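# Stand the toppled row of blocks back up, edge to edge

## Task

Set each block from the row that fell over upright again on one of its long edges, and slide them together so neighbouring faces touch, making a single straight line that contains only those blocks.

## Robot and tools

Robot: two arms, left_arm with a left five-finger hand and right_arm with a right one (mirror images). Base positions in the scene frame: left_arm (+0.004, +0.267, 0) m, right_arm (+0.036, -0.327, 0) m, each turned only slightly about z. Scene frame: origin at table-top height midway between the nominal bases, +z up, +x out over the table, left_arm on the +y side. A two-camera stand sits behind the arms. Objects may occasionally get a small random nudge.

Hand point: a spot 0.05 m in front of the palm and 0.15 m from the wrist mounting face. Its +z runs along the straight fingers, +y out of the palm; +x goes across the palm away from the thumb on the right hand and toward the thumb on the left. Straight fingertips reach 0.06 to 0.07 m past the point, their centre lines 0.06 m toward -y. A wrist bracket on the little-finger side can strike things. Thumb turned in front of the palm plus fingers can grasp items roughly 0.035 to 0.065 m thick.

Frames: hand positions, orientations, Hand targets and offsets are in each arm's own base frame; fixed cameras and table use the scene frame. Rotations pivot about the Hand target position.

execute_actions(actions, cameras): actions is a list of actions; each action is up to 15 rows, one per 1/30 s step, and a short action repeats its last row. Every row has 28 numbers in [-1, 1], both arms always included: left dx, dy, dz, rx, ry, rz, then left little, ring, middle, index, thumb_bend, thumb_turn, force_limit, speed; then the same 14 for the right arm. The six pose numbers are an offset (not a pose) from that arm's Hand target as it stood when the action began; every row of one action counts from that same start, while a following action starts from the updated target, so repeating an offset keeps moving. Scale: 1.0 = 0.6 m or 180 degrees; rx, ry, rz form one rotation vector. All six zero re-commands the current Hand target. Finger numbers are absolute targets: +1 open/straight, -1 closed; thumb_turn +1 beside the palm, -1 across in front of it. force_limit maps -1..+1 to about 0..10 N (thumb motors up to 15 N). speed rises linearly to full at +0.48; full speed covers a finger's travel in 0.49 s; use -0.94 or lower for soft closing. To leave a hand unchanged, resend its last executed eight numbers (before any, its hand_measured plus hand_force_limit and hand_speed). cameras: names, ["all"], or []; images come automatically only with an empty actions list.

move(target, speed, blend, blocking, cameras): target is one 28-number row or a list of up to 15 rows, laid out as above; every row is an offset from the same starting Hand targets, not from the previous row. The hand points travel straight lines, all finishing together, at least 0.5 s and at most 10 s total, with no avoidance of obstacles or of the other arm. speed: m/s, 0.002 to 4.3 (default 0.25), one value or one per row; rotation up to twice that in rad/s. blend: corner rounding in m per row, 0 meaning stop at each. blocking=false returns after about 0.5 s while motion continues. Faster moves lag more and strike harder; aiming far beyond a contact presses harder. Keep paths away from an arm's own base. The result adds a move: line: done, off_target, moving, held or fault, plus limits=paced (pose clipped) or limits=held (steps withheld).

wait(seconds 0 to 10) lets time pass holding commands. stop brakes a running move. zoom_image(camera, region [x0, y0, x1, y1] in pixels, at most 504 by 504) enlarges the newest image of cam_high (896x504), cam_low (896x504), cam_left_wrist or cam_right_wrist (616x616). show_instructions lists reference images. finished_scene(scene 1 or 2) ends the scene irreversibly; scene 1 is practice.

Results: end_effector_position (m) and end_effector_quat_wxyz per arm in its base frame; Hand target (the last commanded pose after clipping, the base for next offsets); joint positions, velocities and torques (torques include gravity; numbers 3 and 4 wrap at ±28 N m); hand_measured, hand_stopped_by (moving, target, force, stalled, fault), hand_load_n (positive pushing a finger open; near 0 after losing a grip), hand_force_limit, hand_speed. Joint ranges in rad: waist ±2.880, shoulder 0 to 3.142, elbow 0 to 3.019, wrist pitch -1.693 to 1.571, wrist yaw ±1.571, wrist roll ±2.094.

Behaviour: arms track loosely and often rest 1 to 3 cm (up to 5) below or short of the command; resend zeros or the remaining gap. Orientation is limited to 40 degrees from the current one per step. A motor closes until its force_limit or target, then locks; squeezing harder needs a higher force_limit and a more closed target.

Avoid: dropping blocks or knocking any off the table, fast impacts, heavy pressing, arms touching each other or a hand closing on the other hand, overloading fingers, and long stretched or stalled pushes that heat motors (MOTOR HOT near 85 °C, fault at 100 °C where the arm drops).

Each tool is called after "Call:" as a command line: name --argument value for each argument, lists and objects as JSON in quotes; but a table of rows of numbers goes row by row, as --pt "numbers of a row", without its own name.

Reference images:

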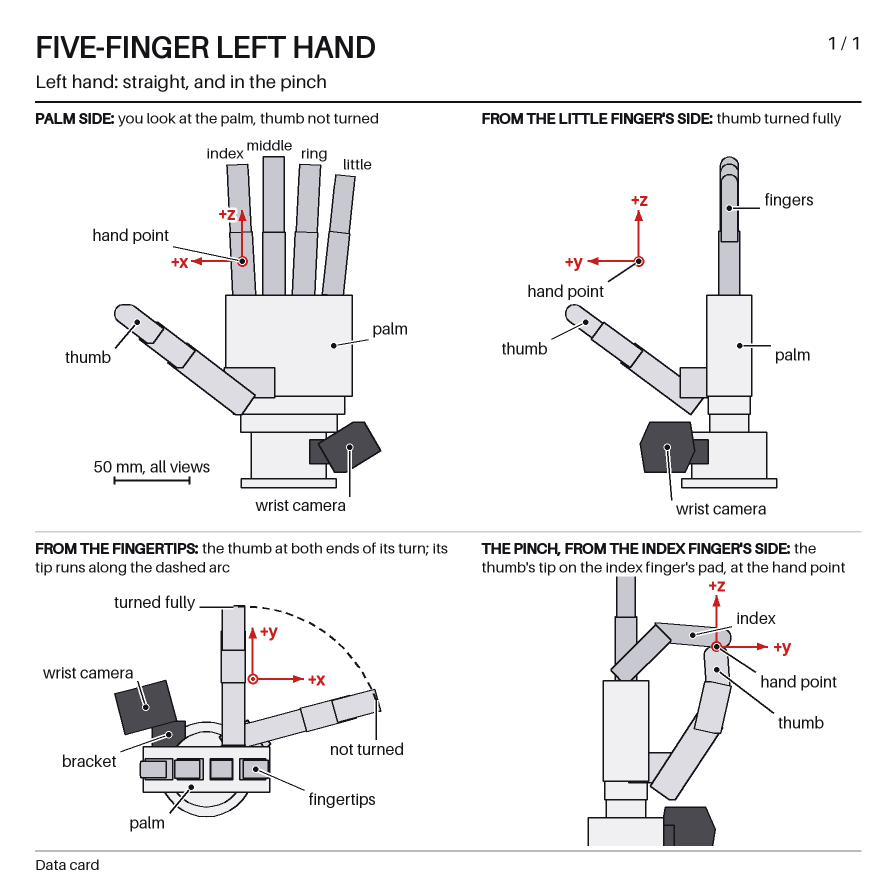

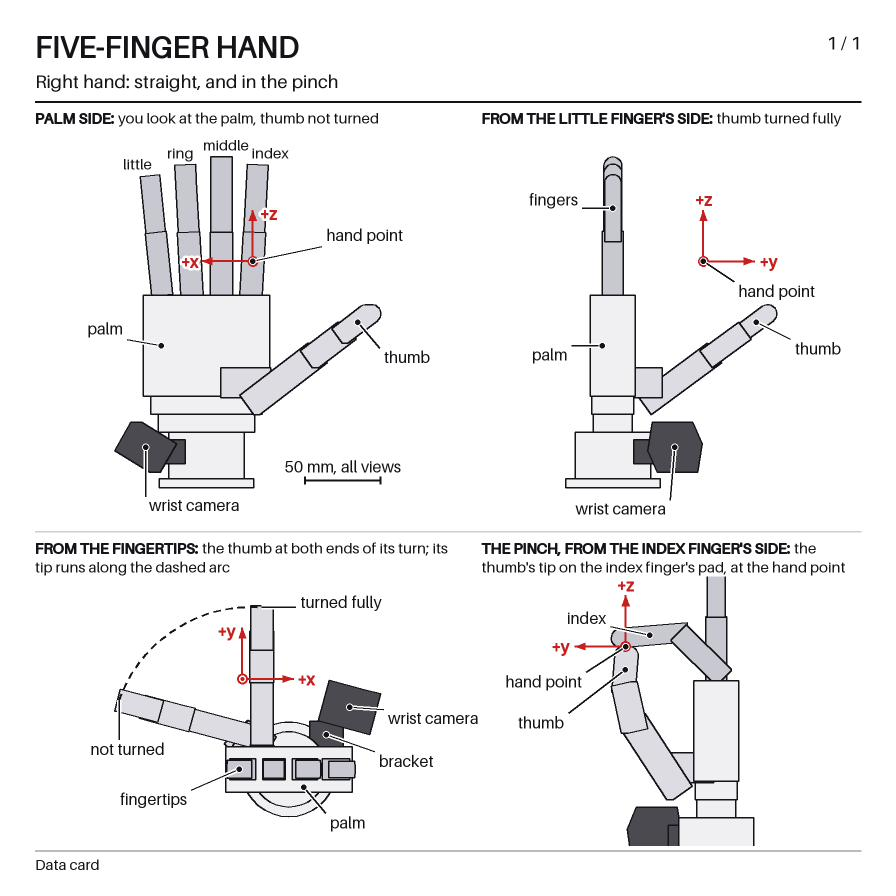

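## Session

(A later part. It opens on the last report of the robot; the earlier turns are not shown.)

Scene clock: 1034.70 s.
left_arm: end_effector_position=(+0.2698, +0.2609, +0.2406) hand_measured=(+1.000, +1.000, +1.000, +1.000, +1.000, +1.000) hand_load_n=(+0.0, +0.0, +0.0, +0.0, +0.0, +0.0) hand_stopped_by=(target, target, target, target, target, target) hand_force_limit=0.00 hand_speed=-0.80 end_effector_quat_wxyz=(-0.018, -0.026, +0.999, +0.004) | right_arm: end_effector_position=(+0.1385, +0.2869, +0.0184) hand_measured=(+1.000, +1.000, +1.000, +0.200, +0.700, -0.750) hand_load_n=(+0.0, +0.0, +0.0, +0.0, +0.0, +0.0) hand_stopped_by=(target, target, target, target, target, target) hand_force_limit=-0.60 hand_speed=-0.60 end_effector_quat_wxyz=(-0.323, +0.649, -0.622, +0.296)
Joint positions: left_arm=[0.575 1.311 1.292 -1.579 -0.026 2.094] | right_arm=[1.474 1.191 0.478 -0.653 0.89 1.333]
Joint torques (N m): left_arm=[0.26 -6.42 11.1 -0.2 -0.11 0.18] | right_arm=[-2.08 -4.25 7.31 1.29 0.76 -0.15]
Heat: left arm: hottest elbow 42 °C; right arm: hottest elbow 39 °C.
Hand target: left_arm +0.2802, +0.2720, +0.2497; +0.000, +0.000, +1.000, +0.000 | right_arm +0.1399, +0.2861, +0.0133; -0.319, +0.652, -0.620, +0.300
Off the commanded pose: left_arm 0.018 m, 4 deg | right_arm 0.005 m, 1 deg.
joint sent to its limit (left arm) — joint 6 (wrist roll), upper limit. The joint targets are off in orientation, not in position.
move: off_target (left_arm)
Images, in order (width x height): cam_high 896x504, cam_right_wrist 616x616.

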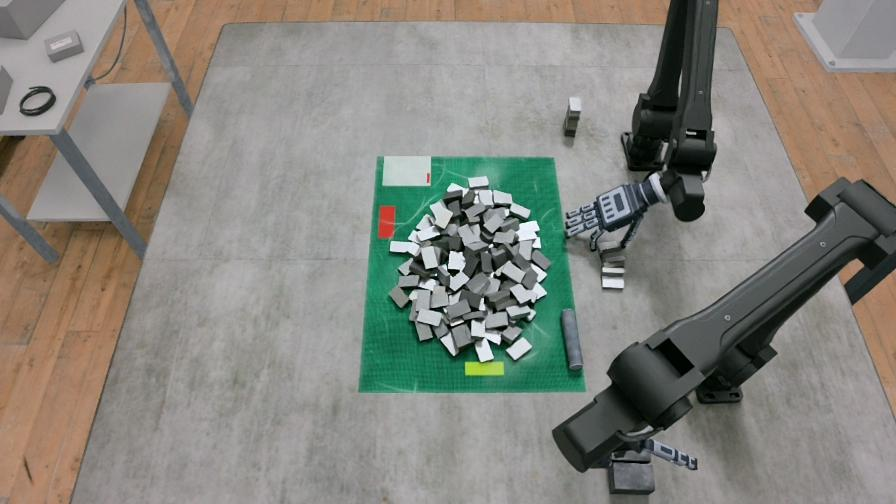

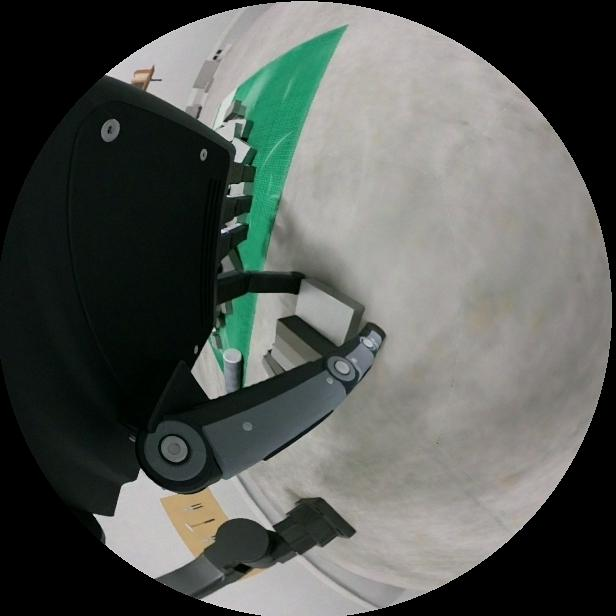

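Call:
move --target '[0,0,0,0,0,0, 1,1,1,1,1,1,0.0,-0.8, 0.0,0.0,0.0,0.0,0.0,0, 1,1,1,-0.15,0.7,-0.75,-0.6,-0.9]' --speed 0.05 --cameras '["cam_high","cam_right_wrist"]'

Call:
zoom_image --camera "cam_right_wrist" --region '[240, 230, 430, 390]'

Call:
zoom_image --camera "cam_high" --region '[560, 190, 660, 300]'

Scene clock: 1040.00 s.
left_arm: end_effector_position=(+0.2698, +0.2609, +0.2406) hand_measured=(+1.000, +1.000, +1.000, +1.000, +1.000, +1.000) hand_load_n=(+0.0, +0.0, +0.0, +0.0, +0.0, +0.0) hand_stopped_by=(target, target, target, target, target, target) hand_force_limit=0.00 hand_speed=-0.80 end_effector_quat_wxyz=(-0.018, -0.026, +0.999, +0.004) | right_arm: end_effector_position=(+0.1385, +0.2870, +0.0185) hand_measured=(+1.000, +1.000, +1.000, +0.034, +0.700, -0.750) hand_load_n=(+0.0, +0.0, +0.0, +2.0, +1.5, +0.0) hand_stopped_by=(target, target, target, force, target, target) hand_force_limit=-0.60 hand_speed=-0.90 end_effector_quat_wxyz=(-0.323, +0.649, -0.622, +0.295)
Joint positions: left_arm=[0.575 1.311 1.292 -1.579 -0.026 2.094] | right_arm=[1.474 1.191 0.478 -0.652 0.89 1.333]
Joint torques (N m): left_arm=[0.26 -6.48 11.1 -0.21 -0.11 0.19] | right_arm=[-1.61 -5.01 7.23 1.28 0.74 -0.17]
Heat: left arm: hottest elbow 42 °C; right arm: hottest elbow 39 °C.
Hand target: left_arm +0.2802, +0.2720, +0.2497; +0.000, +0.000, +1.000, +0.000 | right_arm +0.1399, +0.2861, +0.0134; -0.319, +0.652, -0.620, +0.300
Off the commanded pose: left_arm 0.018 m, 4 deg | right_arm 0.005 m, 1 deg.
joint sent to its limit (left arm) — joint 6 (wrist roll), upper limit. The joint targets are off in orientation, not in position.
move: off_target (left_arm)
Images, in order (width x height): cam_high 896x504, cam_right_wrist 616x616.

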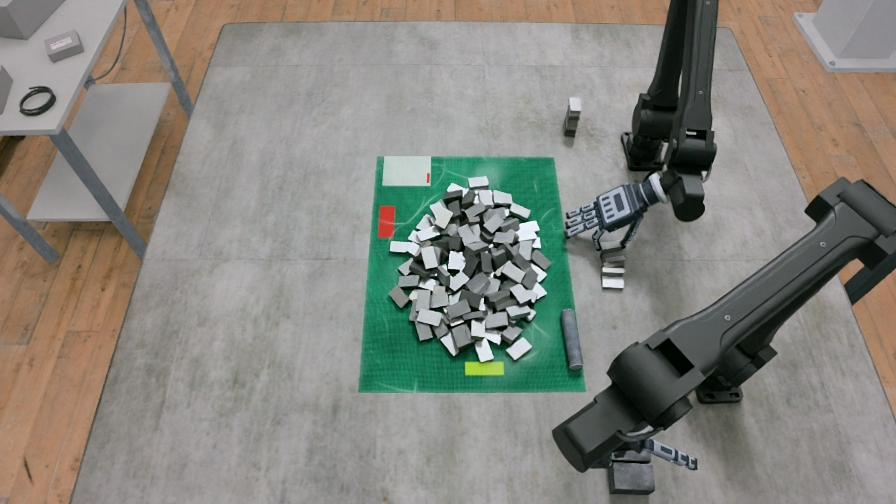

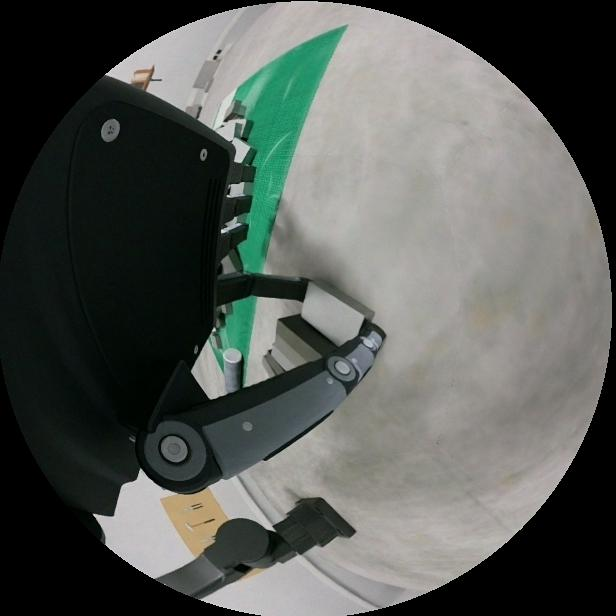

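Scaled by 2.653 from the camera's 616x616 image, which has a finer 880x880 frame.

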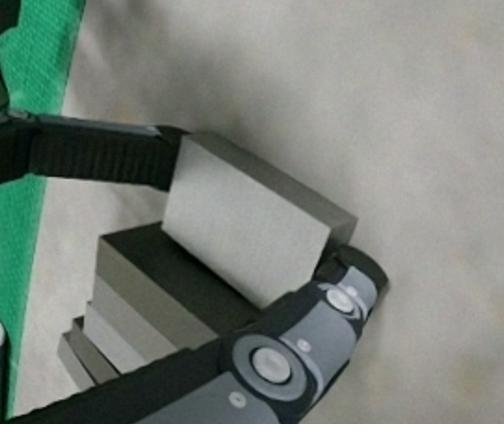

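Scaled by 4.582 from the camera's 896x504 image, which has a finer 1280x720 frame.

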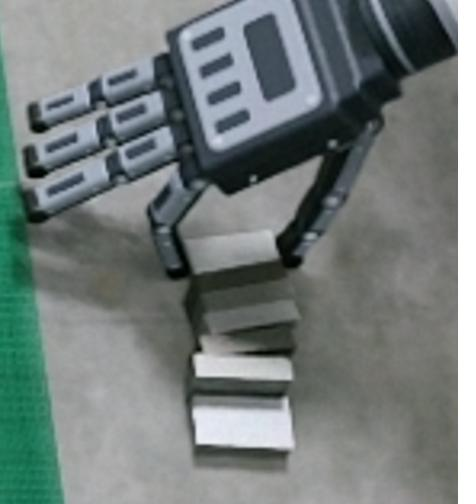

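Call:
move --target '[0,0,0,0,0,0, 1,1,1,1,1,1,0.0,-0.8, 0.0,0.0,0.04,0.0,0.0,0, 1,1,1,-0.15,0.7,-0.75,-0.6,-0.9]' --speed 0.03 --cameras '["cam_high","cam_right_wrist"]'

Call:
zoom_image --camera "cam_right_wrist" --region '[240, 230, 430, 390]'

Call:
zoom_image --camera "cam_high" --region '[560, 190, 660, 300]'

Scene clock: 1054.03 s.
left_arm: end_effector_position=(+0.2698, +0.2609, +0.2406) hand_measured=(+1.000, +1.000, +1.000, +1.000, +1.000, +1.000) hand_load_n=(+0.0, +0.0, +0.0, +0.0, +0.0, +0.5) hand_stopped_by=(target, target, target, target, target, target) hand_force_limit=0.00 hand_speed=-0.80 end_effector_quat_wxyz=(-0.018, -0.026, +0.999, +0.004) | right_arm: end_effector_position=(+0.1370, +0.2726, +0.0219) hand_measured=(+1.000, +1.000, +1.000, +0.034, +0.700, -0.750) hand_load_n=(+0.0, +0.0, +0.0, +0.5, +0.0, +0.0) hand_stopped_by=(target, target, target, force, target, target) hand_force_limit=-0.60 hand_speed=-0.90 end_effector_quat_wxyz=(-0.307, +0.657, -0.616, +0.308)
Joint positions: left_arm=[0.575 1.311 1.292 -1.579 -0.026 2.094] | right_arm=[1.474 1.162 0.478 -0.726 0.89 1.333]
Joint torques (N m): left_arm=[0.26 -6.48 11.1 -0.2 -0.11 0.19] | right_arm=[-2.02 -6.3 10.39 0.36 0.72 -0.15]
Heat: left arm: hottest elbow 42 °C; right arm: hottest elbow 39 °C.
Hand target: left_arm +0.2802, +0.2720, +0.2497; +0.000, +0.000, +1.000, +0.000 | right_arm +0.1399, +0.2861, +0.0374; -0.319, +0.652, -0.620, +0.300
Off the commanded pose: left_arm 0.018 m, 4 deg | right_arm 0.021 m, 2 deg.
joint sent to its limit (left arm) — joint 6 (wrist roll), upper limit. The joint targets are off in orientation, not in position.
move: off_target (left_arm, right_arm)
Images, in order (width x height): cam_high 896x504, cam_right_wrist 616x616.

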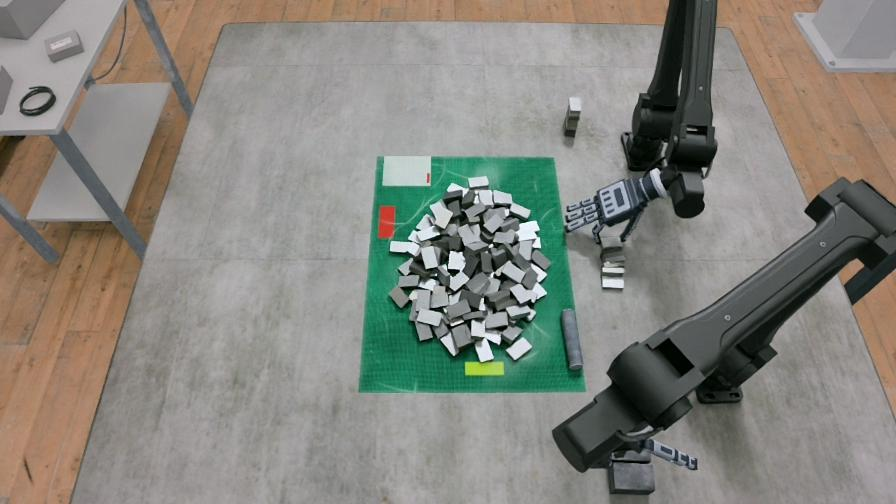

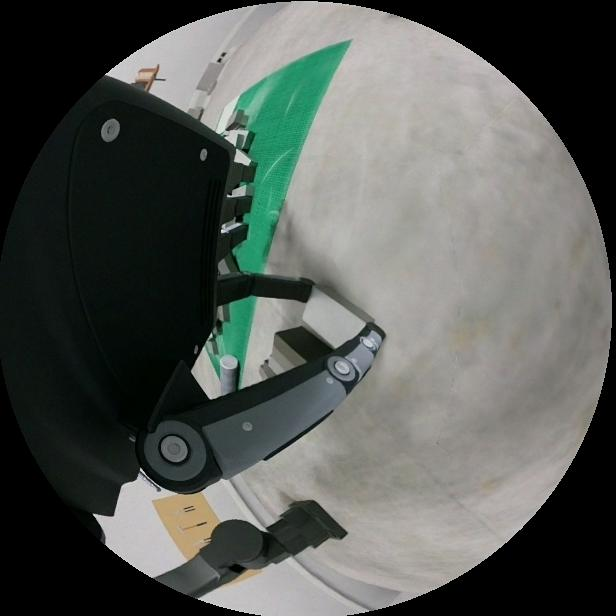

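Scaled by 2.653 from the camera's 616x616 image, which has a finer 880x880 frame.

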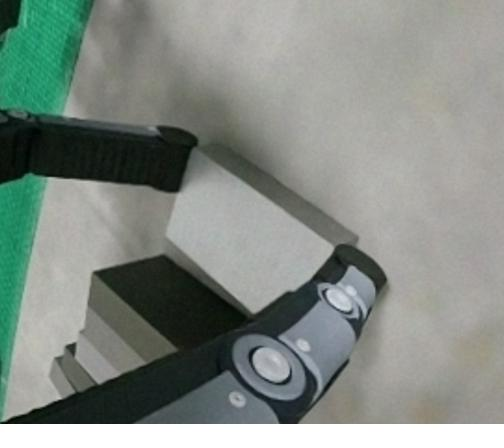

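Scaled by 4.582 from the camera's 896x504 image, which has a finer 1280x720 frame.

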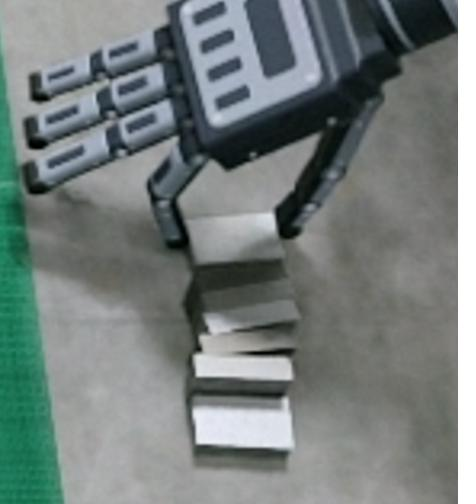

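Call:
move --target '[0,0,0,0,0,0, 1,1,1,1,1,1,0.0,-0.8, 0.0,0.0,0.04,0.0,0.0,0, 1,1,1,-0.15,0.7,-0.75,-0.6,-0.9]' --speed 0.03 --cameras '["cam_high","cam_right_wrist"]'

Call:
zoom_image --camera "cam_right_wrist" --region '[240, 230, 430, 390]'

Call:
zoom_image --camera "cam_high" --region '[560, 190, 660, 300]'

Scene clock: 1061.20 s.
left_arm: end_effector_position=(+0.2698, +0.2609, +0.2406) hand_measured=(+1.000, +1.000, +1.000, +1.000, +1.000, +1.000) hand_load_n=(+0.0, -0.5, +0.0, +0.0, +0.0, +0.0) hand_stopped_by=(target, target, target, target, target, target) hand_force_limit=0.00 hand_speed=-0.80 end_effector_quat_wxyz=(-0.018, -0.026, +0.999, +0.004) | right_arm: end_effector_position=(+0.1368, +0.2703, +0.0426) hand_measured=(+1.000, +1.000, +1.000, +0.034, +0.700, -0.750) hand_load_n=(+0.0, +0.0, +0.0, +0.0, +0.0, +0.0) hand_stopped_by=(target, target, target, force, target, target) hand_force_limit=-0.60 hand_speed=-0.90 end_effector_quat_wxyz=(-0.305, +0.658, -0.615, +0.310)
Joint positions: left_arm=[0.575 1.311 1.292 -1.579 -0.026 2.094] | right_arm=[1.474 1.108 0.51 -0.821 0.89 1.333]
Joint torques (N m): left_arm=[0.32 -6.48 11.1 -0.2 -0.11 0.18] | right_arm=[-0.79 -7.53 11.58 0.44 0.71 -0.21]
Heat: left arm: hottest elbow 42 °C; right arm: hottest elbow 39 °C.
Hand target: left_arm +0.2802, +0.2720, +0.2497; +0.000, +0.000, +1.000, +0.000 | right_arm +0.1399, +0.2860, +0.0613; -0.318, +0.652, -0.620, +0.300
Off the commanded pose: left_arm 0.018 m, 4 deg | right_arm 0.025 m, 2 deg.
joint sent to its limit (left arm) — joint 6 (wrist roll), upper limit. The joint targets are off in orientation, not in position.
move: off_target (left_arm, right_arm)
Images, in order (width x height): cam_high 896x504, cam_right_wrist 616x616.

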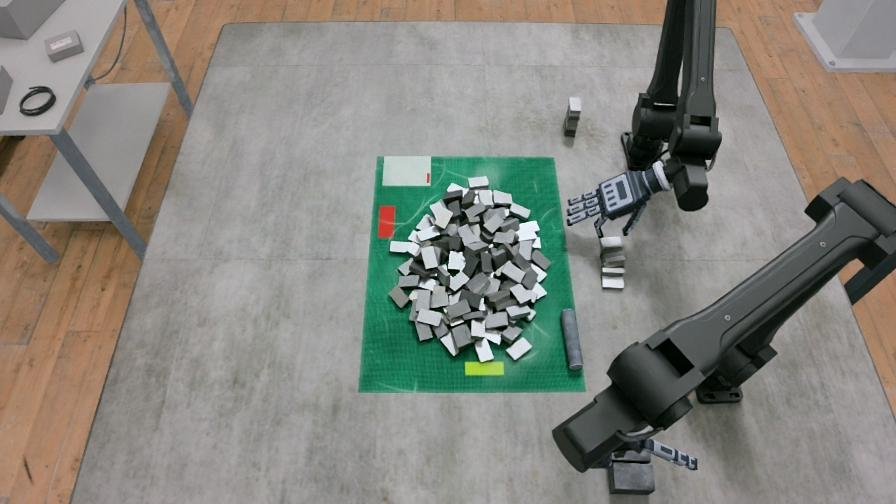

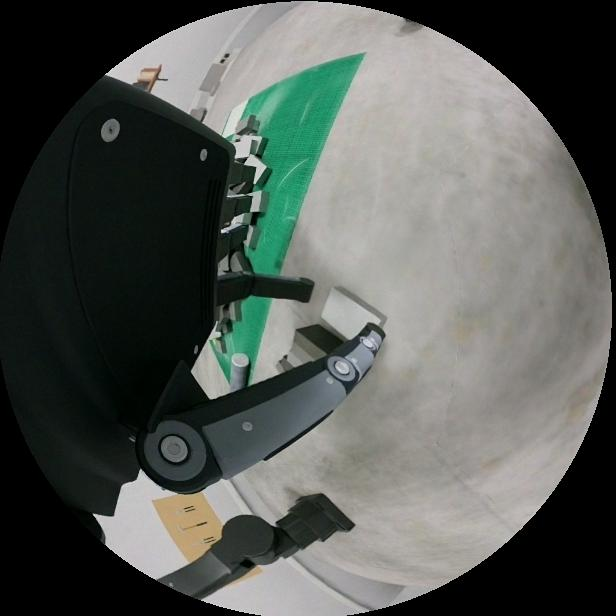

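Scaled by 2.653 from the camera's 616x616 image, which has a finer 880x880 frame.

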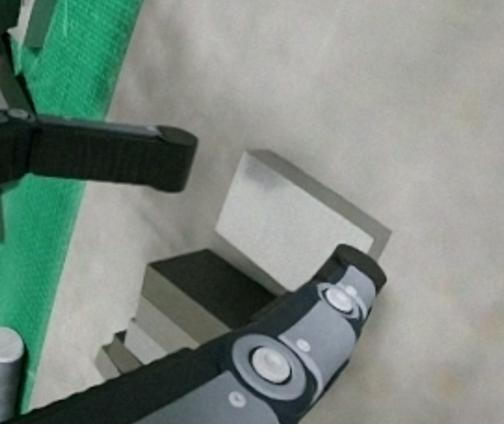

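Scaled by 4.582 from the camera's 896x504 image, which has a finer 1280x720 frame.

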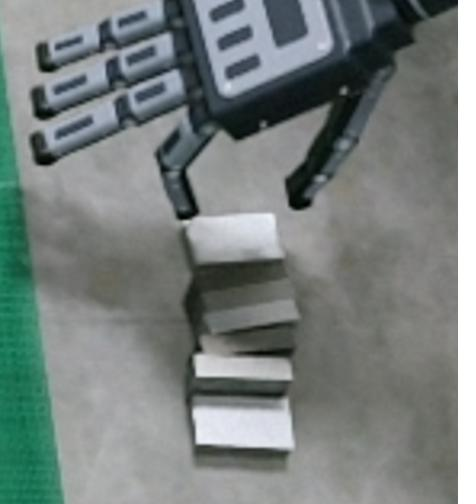

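Call:
move --pt "0 0 0 0 0 0 1 1 1 1 1 1 0.0 -0.8 0.0 0.0 0.0 0.0 0.0 0 1 1 1 0.2 0.7 -0.75 -0.3 -0.6" --pt "0 0 0 0 0 0 1 1 1 1 1 1 0.0 -0.8 0.0 -0.012 -0.055 0.0 0.0 0 1 1 1 0.2 0.7 -0.75 -0.3 -0.6" --speed 0.05 --cameras '["cam_high","cam_right_wrist"]'

Call:
zoom_image --camera "cam_right_wrist" --region '[240, 230, 430, 390]'

Call:
zoom_image --camera "cam_high" --region '[560, 190, 660, 300]'

Scene clock: 1092.07 s.
left_arm: end_effector_position=(+0.2698, +0.2609, +0.2406) hand_measured=(+1.000, +1.000, +1.000, +1.000, +1.000, +1.000) hand_load_n=(+0.0, +0.0, +0.0, +0.0, +0.0, +0.0) hand_stopped_by=(target, target, target, target, target, target) hand_force_limit=0.00 hand_speed=-0.80 end_effector_quat_wxyz=(-0.018, -0.026, +0.999, +0.004) | right_arm: end_effector_position=(+0.1377, +0.2794, +0.0326) hand_measured=(+1.000, +1.000, +1.000, +0.200, +0.700, -0.750) hand_load_n=(+0.0, +0.0, +0.0, +0.0, +0.0, +0.0) hand_stopped_by=(target, target, target, target, target, target) hand_force_limit=-0.30 hand_speed=-0.60 end_effector_quat_wxyz=(-0.323, +0.649, -0.622, +0.295)
Joint positions: left_arm=[0.575 1.311 1.292 -1.579 -0.026 2.094] | right_arm=[1.474 1.127 0.481 -0.718 0.89 1.332]
Joint torques (N m): left_arm=[0.32 -6.48 11.1 -0.18 -0.11 0.19] | right_arm=[-1.85 -4.95 7.99 1.32 0.66 -0.21]
Heat: left arm: hottest elbow 42 °C; right arm: hottest elbow 40 °C.
Hand target: left_arm +0.2802, +0.2720, +0.2497; +0.000, +0.000, +1.000, +0.000 | right_arm +0.1399, +0.2790, +0.0284; -0.319, +0.652, -0.620, +0.300
Off the commanded pose: left_arm 0.018 m, 4 deg | right_arm 0.005 m, 1 deg.
joint sent to its limit (left arm) — joint 6 (wrist roll), upper limit. The joint targets are off in orientation, not in position.
move: off_target (left_arm)
Images, in order (width x height): cam_high 896x504, cam_right_wrist 616x616.

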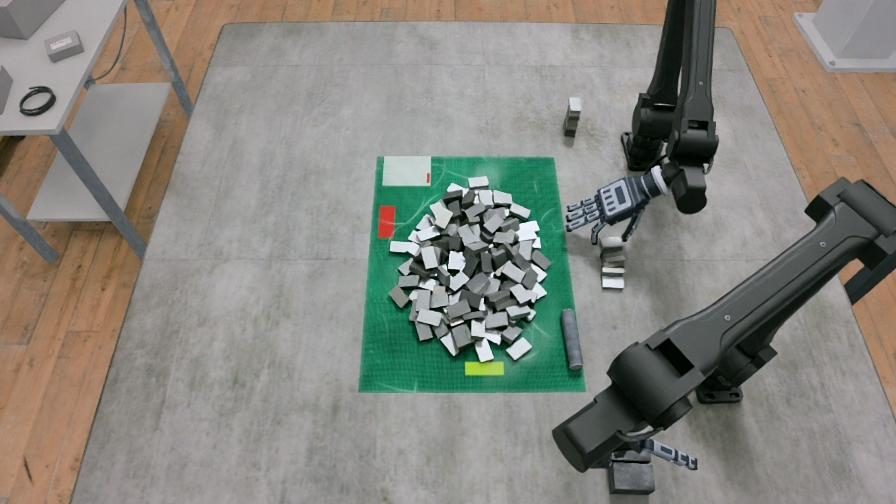

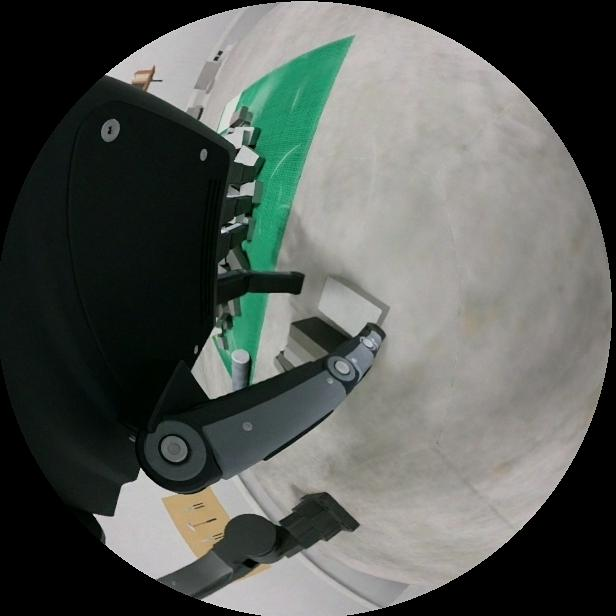

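Scaled by 2.653 from the camera's 616x616 image, which has a finer 880x880 frame.

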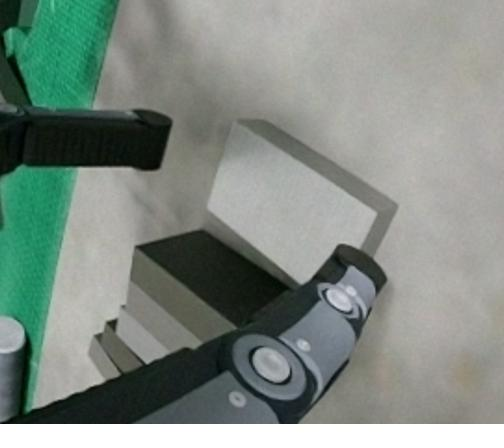

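Scaled by 4.582 from the camera's 896x504 image, which has a finer 1280x720 frame.

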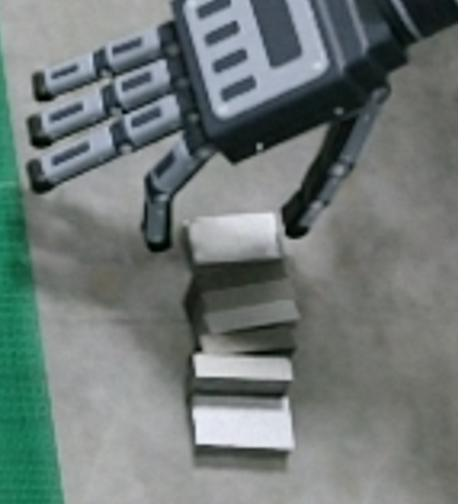

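Call:
move --target '[0,0,0,0,0,0, 1,1,1,1,1,1,0.0,-0.8, -0.004,-0.013,-0.025,0.0,0.0,0, 1,1,1,0.2,0.7,-0.75,-0.3,-0.6]' --speed 0.05 --cameras '["cam_high","cam_right_wrist"]'

Call:
zoom_image --camera "cam_right_wrist" --region '[240, 230, 430, 390]'

Call:
zoom_image --camera "cam_high" --region '[560, 190, 660, 300]'

Scene clock: 1097.67 s.
left_arm: end_effector_position=(+0.2698, +0.2609, +0.2406) hand_measured=(+1.000, +1.000, +1.000, +1.000, +1.000, +1.000) hand_load_n=(+0.0, +0.0, +0.0, +0.0, +0.0, +0.0) hand_stopped_by=(target, target, target, target, target, target) hand_force_limit=0.00 hand_speed=-0.80 end_effector_quat_wxyz=(-0.018, -0.026, +0.999, +0.004) | right_arm: end_effector_position=(+0.1370, +0.2711, +0.0179) hand_measured=(+1.000, +1.000, +1.000, +0.200, +0.700, -0.750) hand_load_n=(+0.0, +0.0, +0.0, +0.0, +0.0, +0.0) hand_stopped_by=(target, target, target, target, target, target) hand_force_limit=-0.30 hand_speed=-0.60 end_effector_quat_wxyz=(-0.322, +0.650, -0.621, +0.297)
Joint positions: left_arm=[0.575 1.311 1.292 -1.579 -0.026 2.094] | right_arm=[1.474 1.143 0.443 -0.67 0.89 1.332]
Joint torques (N m): left_arm=[0.32 -6.42 11.1 -0.18 -0.11 0.19] | right_arm=[-1.32 -4.89 7.49 1.22 0.7 -0.13]
Heat: left arm: hottest elbow 42 °C; right arm: hottest elbow 39 °C.
Hand target: left_arm +0.2802, +0.2720, +0.2497; +0.000, +0.000, +1.000, +0.000 | right_arm +0.1375, +0.2711, +0.0134; -0.319, +0.652, -0.620, +0.300
Off the commanded pose: left_arm 0.018 m, 4 deg | right_arm 0.005 m, 0 deg.
joint sent to its limit (left arm) — joint 6 (wrist roll), upper limit. The joint targets are off in orientation, not in position.
move: off_target (left_arm)
Images, in order (width x height): cam_high 896x504, cam_right_wrist 616x616.

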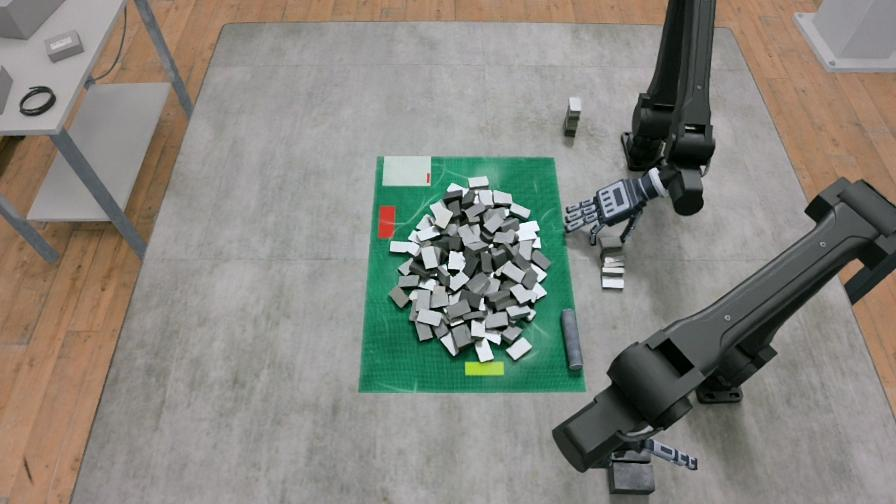

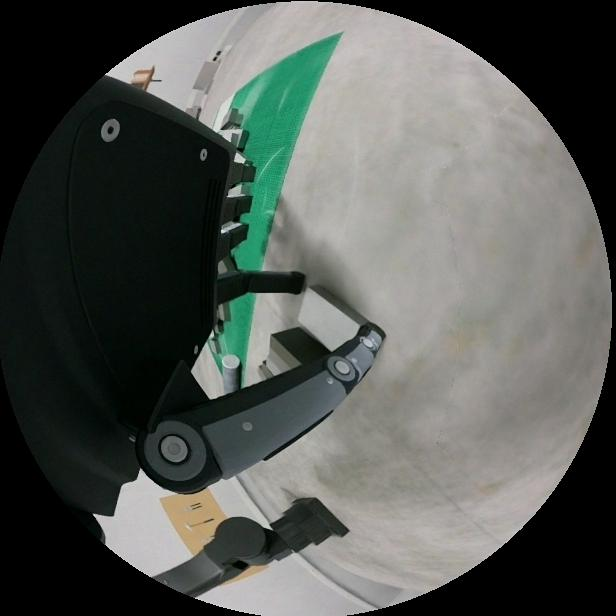

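Scaled by 2.653 from the camera's 616x616 image, which has a finer 880x880 frame.

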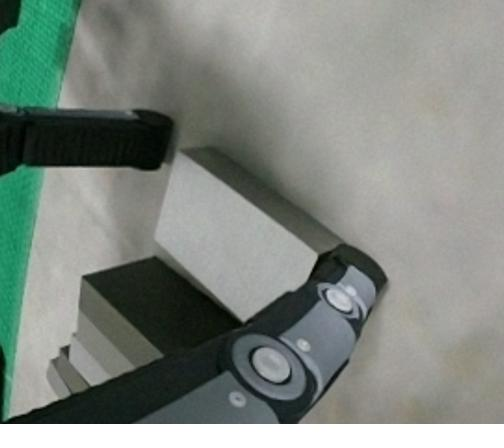

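Scaled by 4.582 from the camera's 896x504 image, which has a finer 1280x720 frame.

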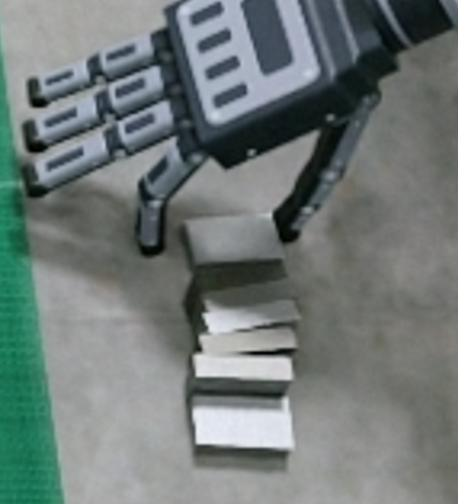

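Call:
move --target '[0,0,0,0,0,0, 1,1,1,1,1,1,0.0,-0.8, 0.0,0.0133,0.0,0.0,0.0,0, 1,1,1,0.2,0.7,-0.75,-0.3,-0.6]' --speed 0.05 --cameras '["cam_right_wrist"]'

Call:
zoom_image --camera "cam_right_wrist" --region '[240, 230, 430, 390]'

Scene clock: 1103.83 s.
left_arm: end_effector_position=(+0.2698, +0.2609, +0.2406) hand_measured=(+1.000, +1.000, +1.000, +1.000, +1.000, +1.000) hand_load_n=(+0.0, +0.0, +0.0, +0.0, +0.0, +0.0) hand_stopped_by=(target, target, target, target, target, target) hand_force_limit=0.00 hand_speed=-0.80 end_effector_quat_wxyz=(-0.018, -0.026, +0.999, +0.004) | right_arm: end_effector_position=(+0.1375, +0.2707, +0.0168) hand_measured=(+1.000, +1.000, +1.000, +0.200, +0.700, -0.750) hand_load_n=(+0.0, +0.0, +0.0, -5.0, +0.0, +0.0) hand_stopped_by=(target, target, target, target, target, target) hand_force_limit=-0.30 hand_speed=-0.60 end_effector_quat_wxyz=(-0.322, +0.651, -0.619, +0.301)
Joint positions: left_arm=[0.575 1.311 1.292 -1.579 -0.026 2.094] | right_arm=[1.476 1.15 0.443 -0.668 0.897 1.332]
Joint torques (N m): left_arm=[0.32 -6.48 11.08 -0.2 -0.11 0.18] | right_arm=[-1.08 -2.14 8.84 1.36 0.47 -0.01]
Heat: left arm: hottest elbow 42 °C; right arm: hottest elbow 39 °C.
Hand target: left_arm +0.2802, +0.2720, +0.2497; +0.000, +0.000, +1.000, +0.000 | right_arm +0.1376, +0.2791, +0.0134; -0.319, +0.651, -0.620, +0.300
Off the commanded pose: left_arm 0.018 m, 4 deg | right_arm 0.009 m, 0 deg.
joint sent to its limit (left arm) — joint 6 (wrist roll), upper limit. The joint targets are off in orientation, not in position.
move: off_target (left_arm)
Images, in order (width x height): cam_right_wrist 616x616.

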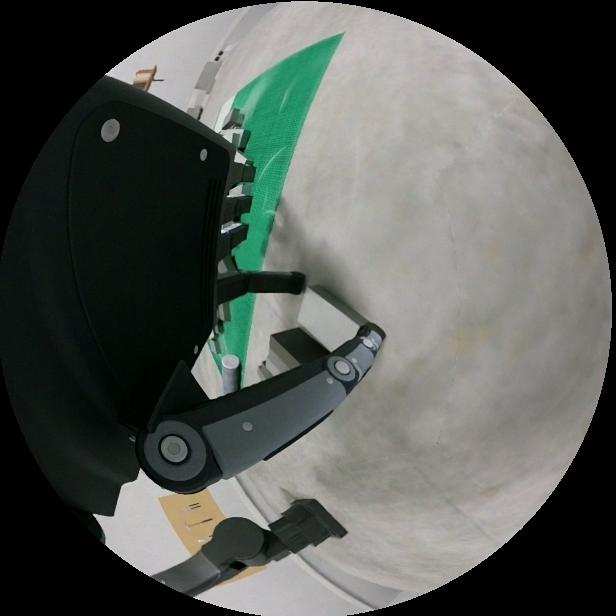

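Scaled by 2.653 from the camera's 616x616 image, which has a finer 880x880 frame.

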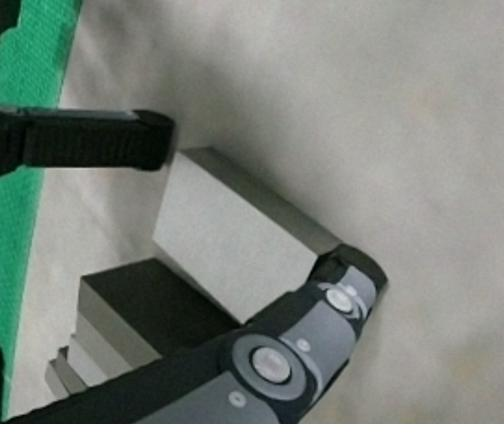

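Call:
move --target '[0,0,0,0,0,0, 1,1,1,1,1,1,0.0,-0.8, 0.0,0.01,0.018,0.0,0.0,0, 1,1,1,0.2,0.7,-0.75,-0.3,-0.6]' --speed 0.05 --cameras '["cam_right_wrist"]'

Call:
zoom_image --camera "cam_right_wrist" --region '[240, 230, 430, 390]'

Scene clock: 1108.03 s.
left_arm: end_effector_position=(+0.2698, +0.2609, +0.2406) hand_measured=(+1.000, +1.000, +1.000, +1.000, +1.000, +1.000) hand_load_n=(+0.0, +0.0, +0.0, +0.0, +0.0, +0.0) hand_stopped_by=(target, target, target, target, target, target) hand_force_limit=0.00 hand_speed=-0.80 end_effector_quat_wxyz=(-0.018, -0.026, +0.999, +0.004) | right_arm: end_effector_position=(+0.1371, +0.2714, +0.0177) hand_measured=(+1.000, +1.000, +1.000, +0.200, +0.700, -0.750) hand_load_n=(+0.0, +0.0, +0.0, -0.5, +0.0, +0.0) hand_stopped_by=(target, target, target, target, target, target) hand_force_limit=-0.30 hand_speed=-0.60 end_effector_quat_wxyz=(-0.316, +0.653, -0.617, +0.304)
Joint positions: left_arm=[0.575 1.311 1.292 -1.579 -0.026 2.094] | right_arm=[1.476 1.157 0.454 -0.686 0.895 1.332]
Joint torques (N m): left_arm=[0.32 -6.48 11.1 -0.2 -0.11 0.19] | right_arm=[-0.73 -3.78 10.35 0.64 0.65 -0.03]
Heat: left arm: hottest elbow 42 °C; right arm: hottest elbow 39 °C.
Hand target: left_arm +0.2802, +0.2720, +0.2497; +0.000, +0.000, +1.000, +0.000 | right_arm +0.1376, +0.2851, +0.0242; -0.319, +0.651, -0.620, +0.300
Off the commanded pose: left_arm 0.018 m, 4 deg | right_arm 0.015 m, 1 deg.
joint sent to its limit (left arm) — joint 6 (wrist roll), upper limit. The joint targets are off in orientation, not in position.
move: off_target (left_arm, right_arm)
Images, in order (width x height): cam_right_wrist 616x616.

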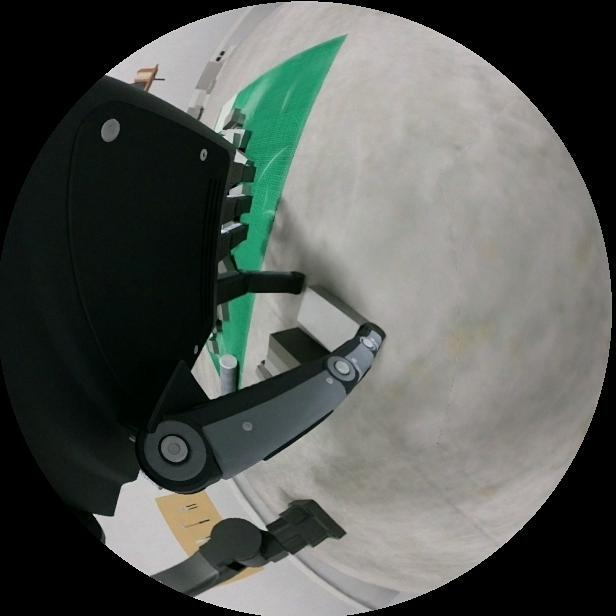

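Scaled by 2.653 from the camera's 616x616 image, which has a finer 880x880 frame.

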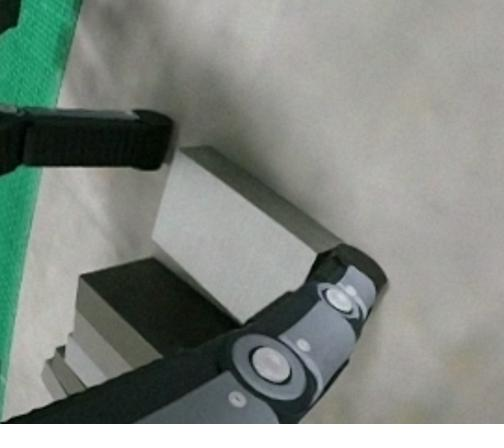

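Call:
move --target '[0,0,0,0,0,0, 1,1,1,1,1,1,0.0,-0.8, 0.0,0.012,0.002,0.0,0.0,0, 1,1,1,0.2,0.7,-0.75,-0.3,-0.6]' --speed 0.05 --cameras '["cam_right_wrist"]'

Call:
zoom_image --camera "cam_right_wrist" --region '[240, 230, 430, 390]'

Scene clock: 1111.93 s.
left_arm: end_effector_position=(+0.2698, +0.2609, +0.2406) hand_measured=(+1.000, +1.000, +1.000, +1.000, +1.000, +1.000) hand_load_n=(+0.0, +0.0, +0.0, +0.0, +0.0, +0.0) hand_stopped_by=(target, target, target, target, target, target) hand_force_limit=0.00 hand_speed=-0.80 end_effector_quat_wxyz=(-0.018, -0.026, +0.999, +0.004) | right_arm: end_effector_position=(+0.1375, +0.2757, +0.0176) hand_measured=(+1.000, +1.000, +1.000, +0.200, +0.700, -0.750) hand_load_n=(+0.0, +0.0, +0.0, +0.0, +0.0, +0.0) hand_stopped_by=(target, target, target, target, target, target) hand_force_limit=-0.30 hand_speed=-0.60 end_effector_quat_wxyz=(-0.313, +0.655, -0.616, +0.306)
Joint positions: left_arm=[0.575 1.311 1.292 -1.579 -0.026 2.094] | right_arm=[1.476 1.178 0.47 -0.692 0.894 1.332]
Joint torques (N m): left_arm=[0.32 -6.42 11.1 -0.2 -0.11 0.19] | right_arm=[-1.32 -4.54 10.62 0.59 0.57 0.07]
Heat: left arm: hottest elbow 42 °C; right arm: hottest elbow 39 °C.
Hand target: left_arm +0.2802, +0.2720, +0.2497; +0.000, +0.000, +1.000, +0.000 | right_arm +0.1375, +0.2921, +0.0253; -0.318, +0.652, -0.620, +0.300
Off the commanded pose: left_arm 0.018 m, 4 deg | right_arm 0.018 m, 1 deg.
joint sent to its limit (left arm) — joint 6 (wrist roll), upper limit. The joint targets are off in orientation, not in position.
move: off_target (left_arm, right_arm)
Images, in order (width x height): cam_right_wrist 616x616.

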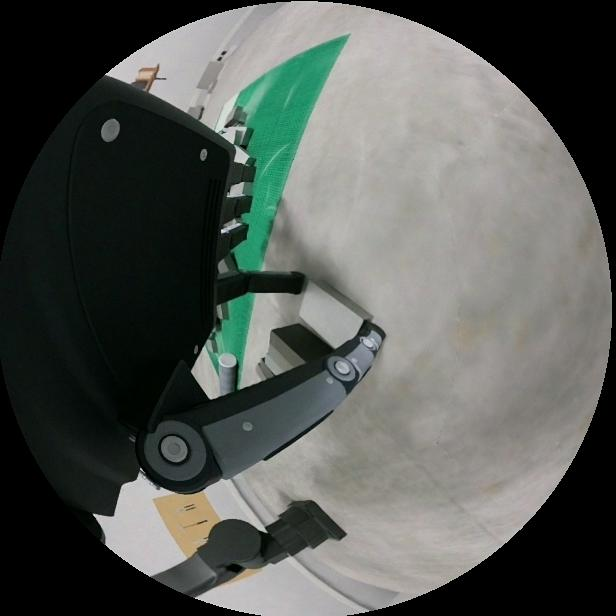

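Scaled by 2.653 from the camera's 616x616 image, which has a finer 880x880 frame.

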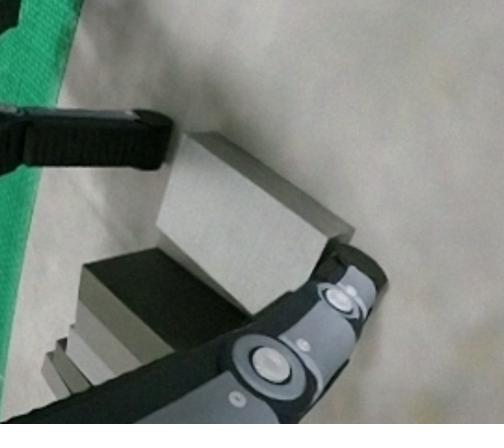

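Call:
move --target '[0,0,0,0,0,0, 1,1,1,1,1,1,0.0,-0.8, 0.0,0.0,0.0,0.0,0.0,0, 1,1,1,-0.2,0.7,-0.75,-0.1,-0.9]' --speed 0.05 --cameras '["cam_right_wrist"]'

Call:
zoom_image --camera "cam_right_wrist" --region '[240, 230, 430, 390]'

Scene clock: 1116.13 s.
left_arm: end_effector_position=(+0.2698, +0.2609, +0.2406) hand_measured=(+1.000, +1.000, +1.000, +1.000, +1.000, +1.000) hand_load_n=(+0.0, +0.0, +0.0, +0.0, -0.5, +0.0) hand_stopped_by=(target, target, target, target, target, target) hand_force_limit=0.00 hand_speed=-0.80 end_effector_quat_wxyz=(-0.018, -0.026, +0.999, +0.004) | right_arm: end_effector_position=(+0.1375, +0.2761, +0.0179) hand_measured=(+1.000, +1.000, +1.000, +0.016, +0.702, -0.750) hand_load_n=(+0.0, +0.0, +0.0, +5.5, +4.5, -1.0) hand_stopped_by=(target, target, target, force, target, target) hand_force_limit=-0.10 hand_speed=-0.90 end_effector_quat_wxyz=(-0.313, +0.655, -0.616, +0.306)
Joint positions: left_arm=[0.575 1.311 1.292 -1.579 -0.026 2.094] | right_arm=[1.476 1.178 0.471 -0.692 0.894 1.332]
Joint torques (N m): left_arm=[0.32 -6.48 11.08 -0.2 -0.11 0.19] | right_arm=[-0.15 -4.72 10.43 0.32 0.66 0.08]
Heat: left arm: hottest elbow 42 °C; right arm: hottest elbow 39 °C.
Hand target: left_arm +0.2802, +0.2720, +0.2497; +0.000, +0.000, +1.000, +0.000 | right_arm +0.1376, +0.2923, +0.0255; -0.319, +0.651, -0.620, +0.300
Off the commanded pose: left_arm 0.018 m, 4 deg | right_arm 0.018 m, 1 deg.
joint sent to its limit (left arm) — joint 6 (wrist roll), upper limit. The joint targets are off in orientation, not in position.
move: off_target (left_arm, right_arm)
Images, in order (width x height): cam_right_wrist 616x616.

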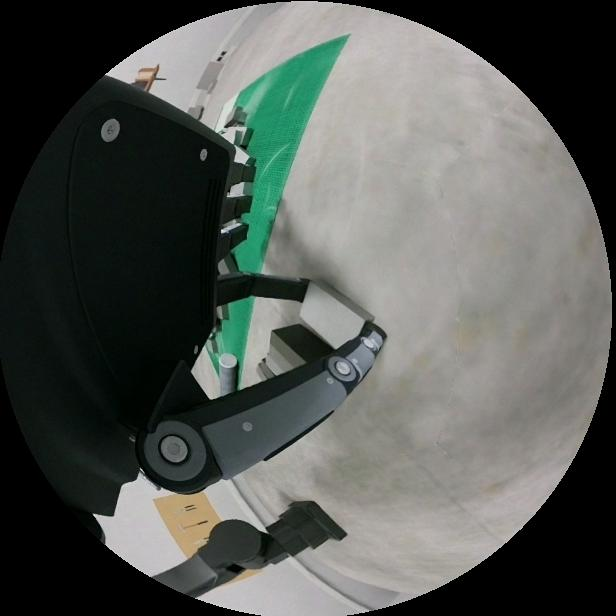

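Scaled by 2.653 from the camera's 616x616 image, which has a finer 880x880 frame.

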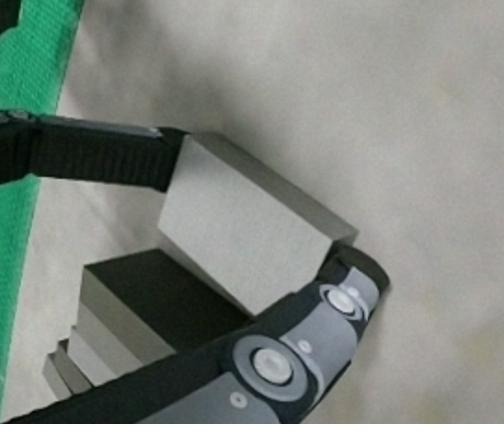

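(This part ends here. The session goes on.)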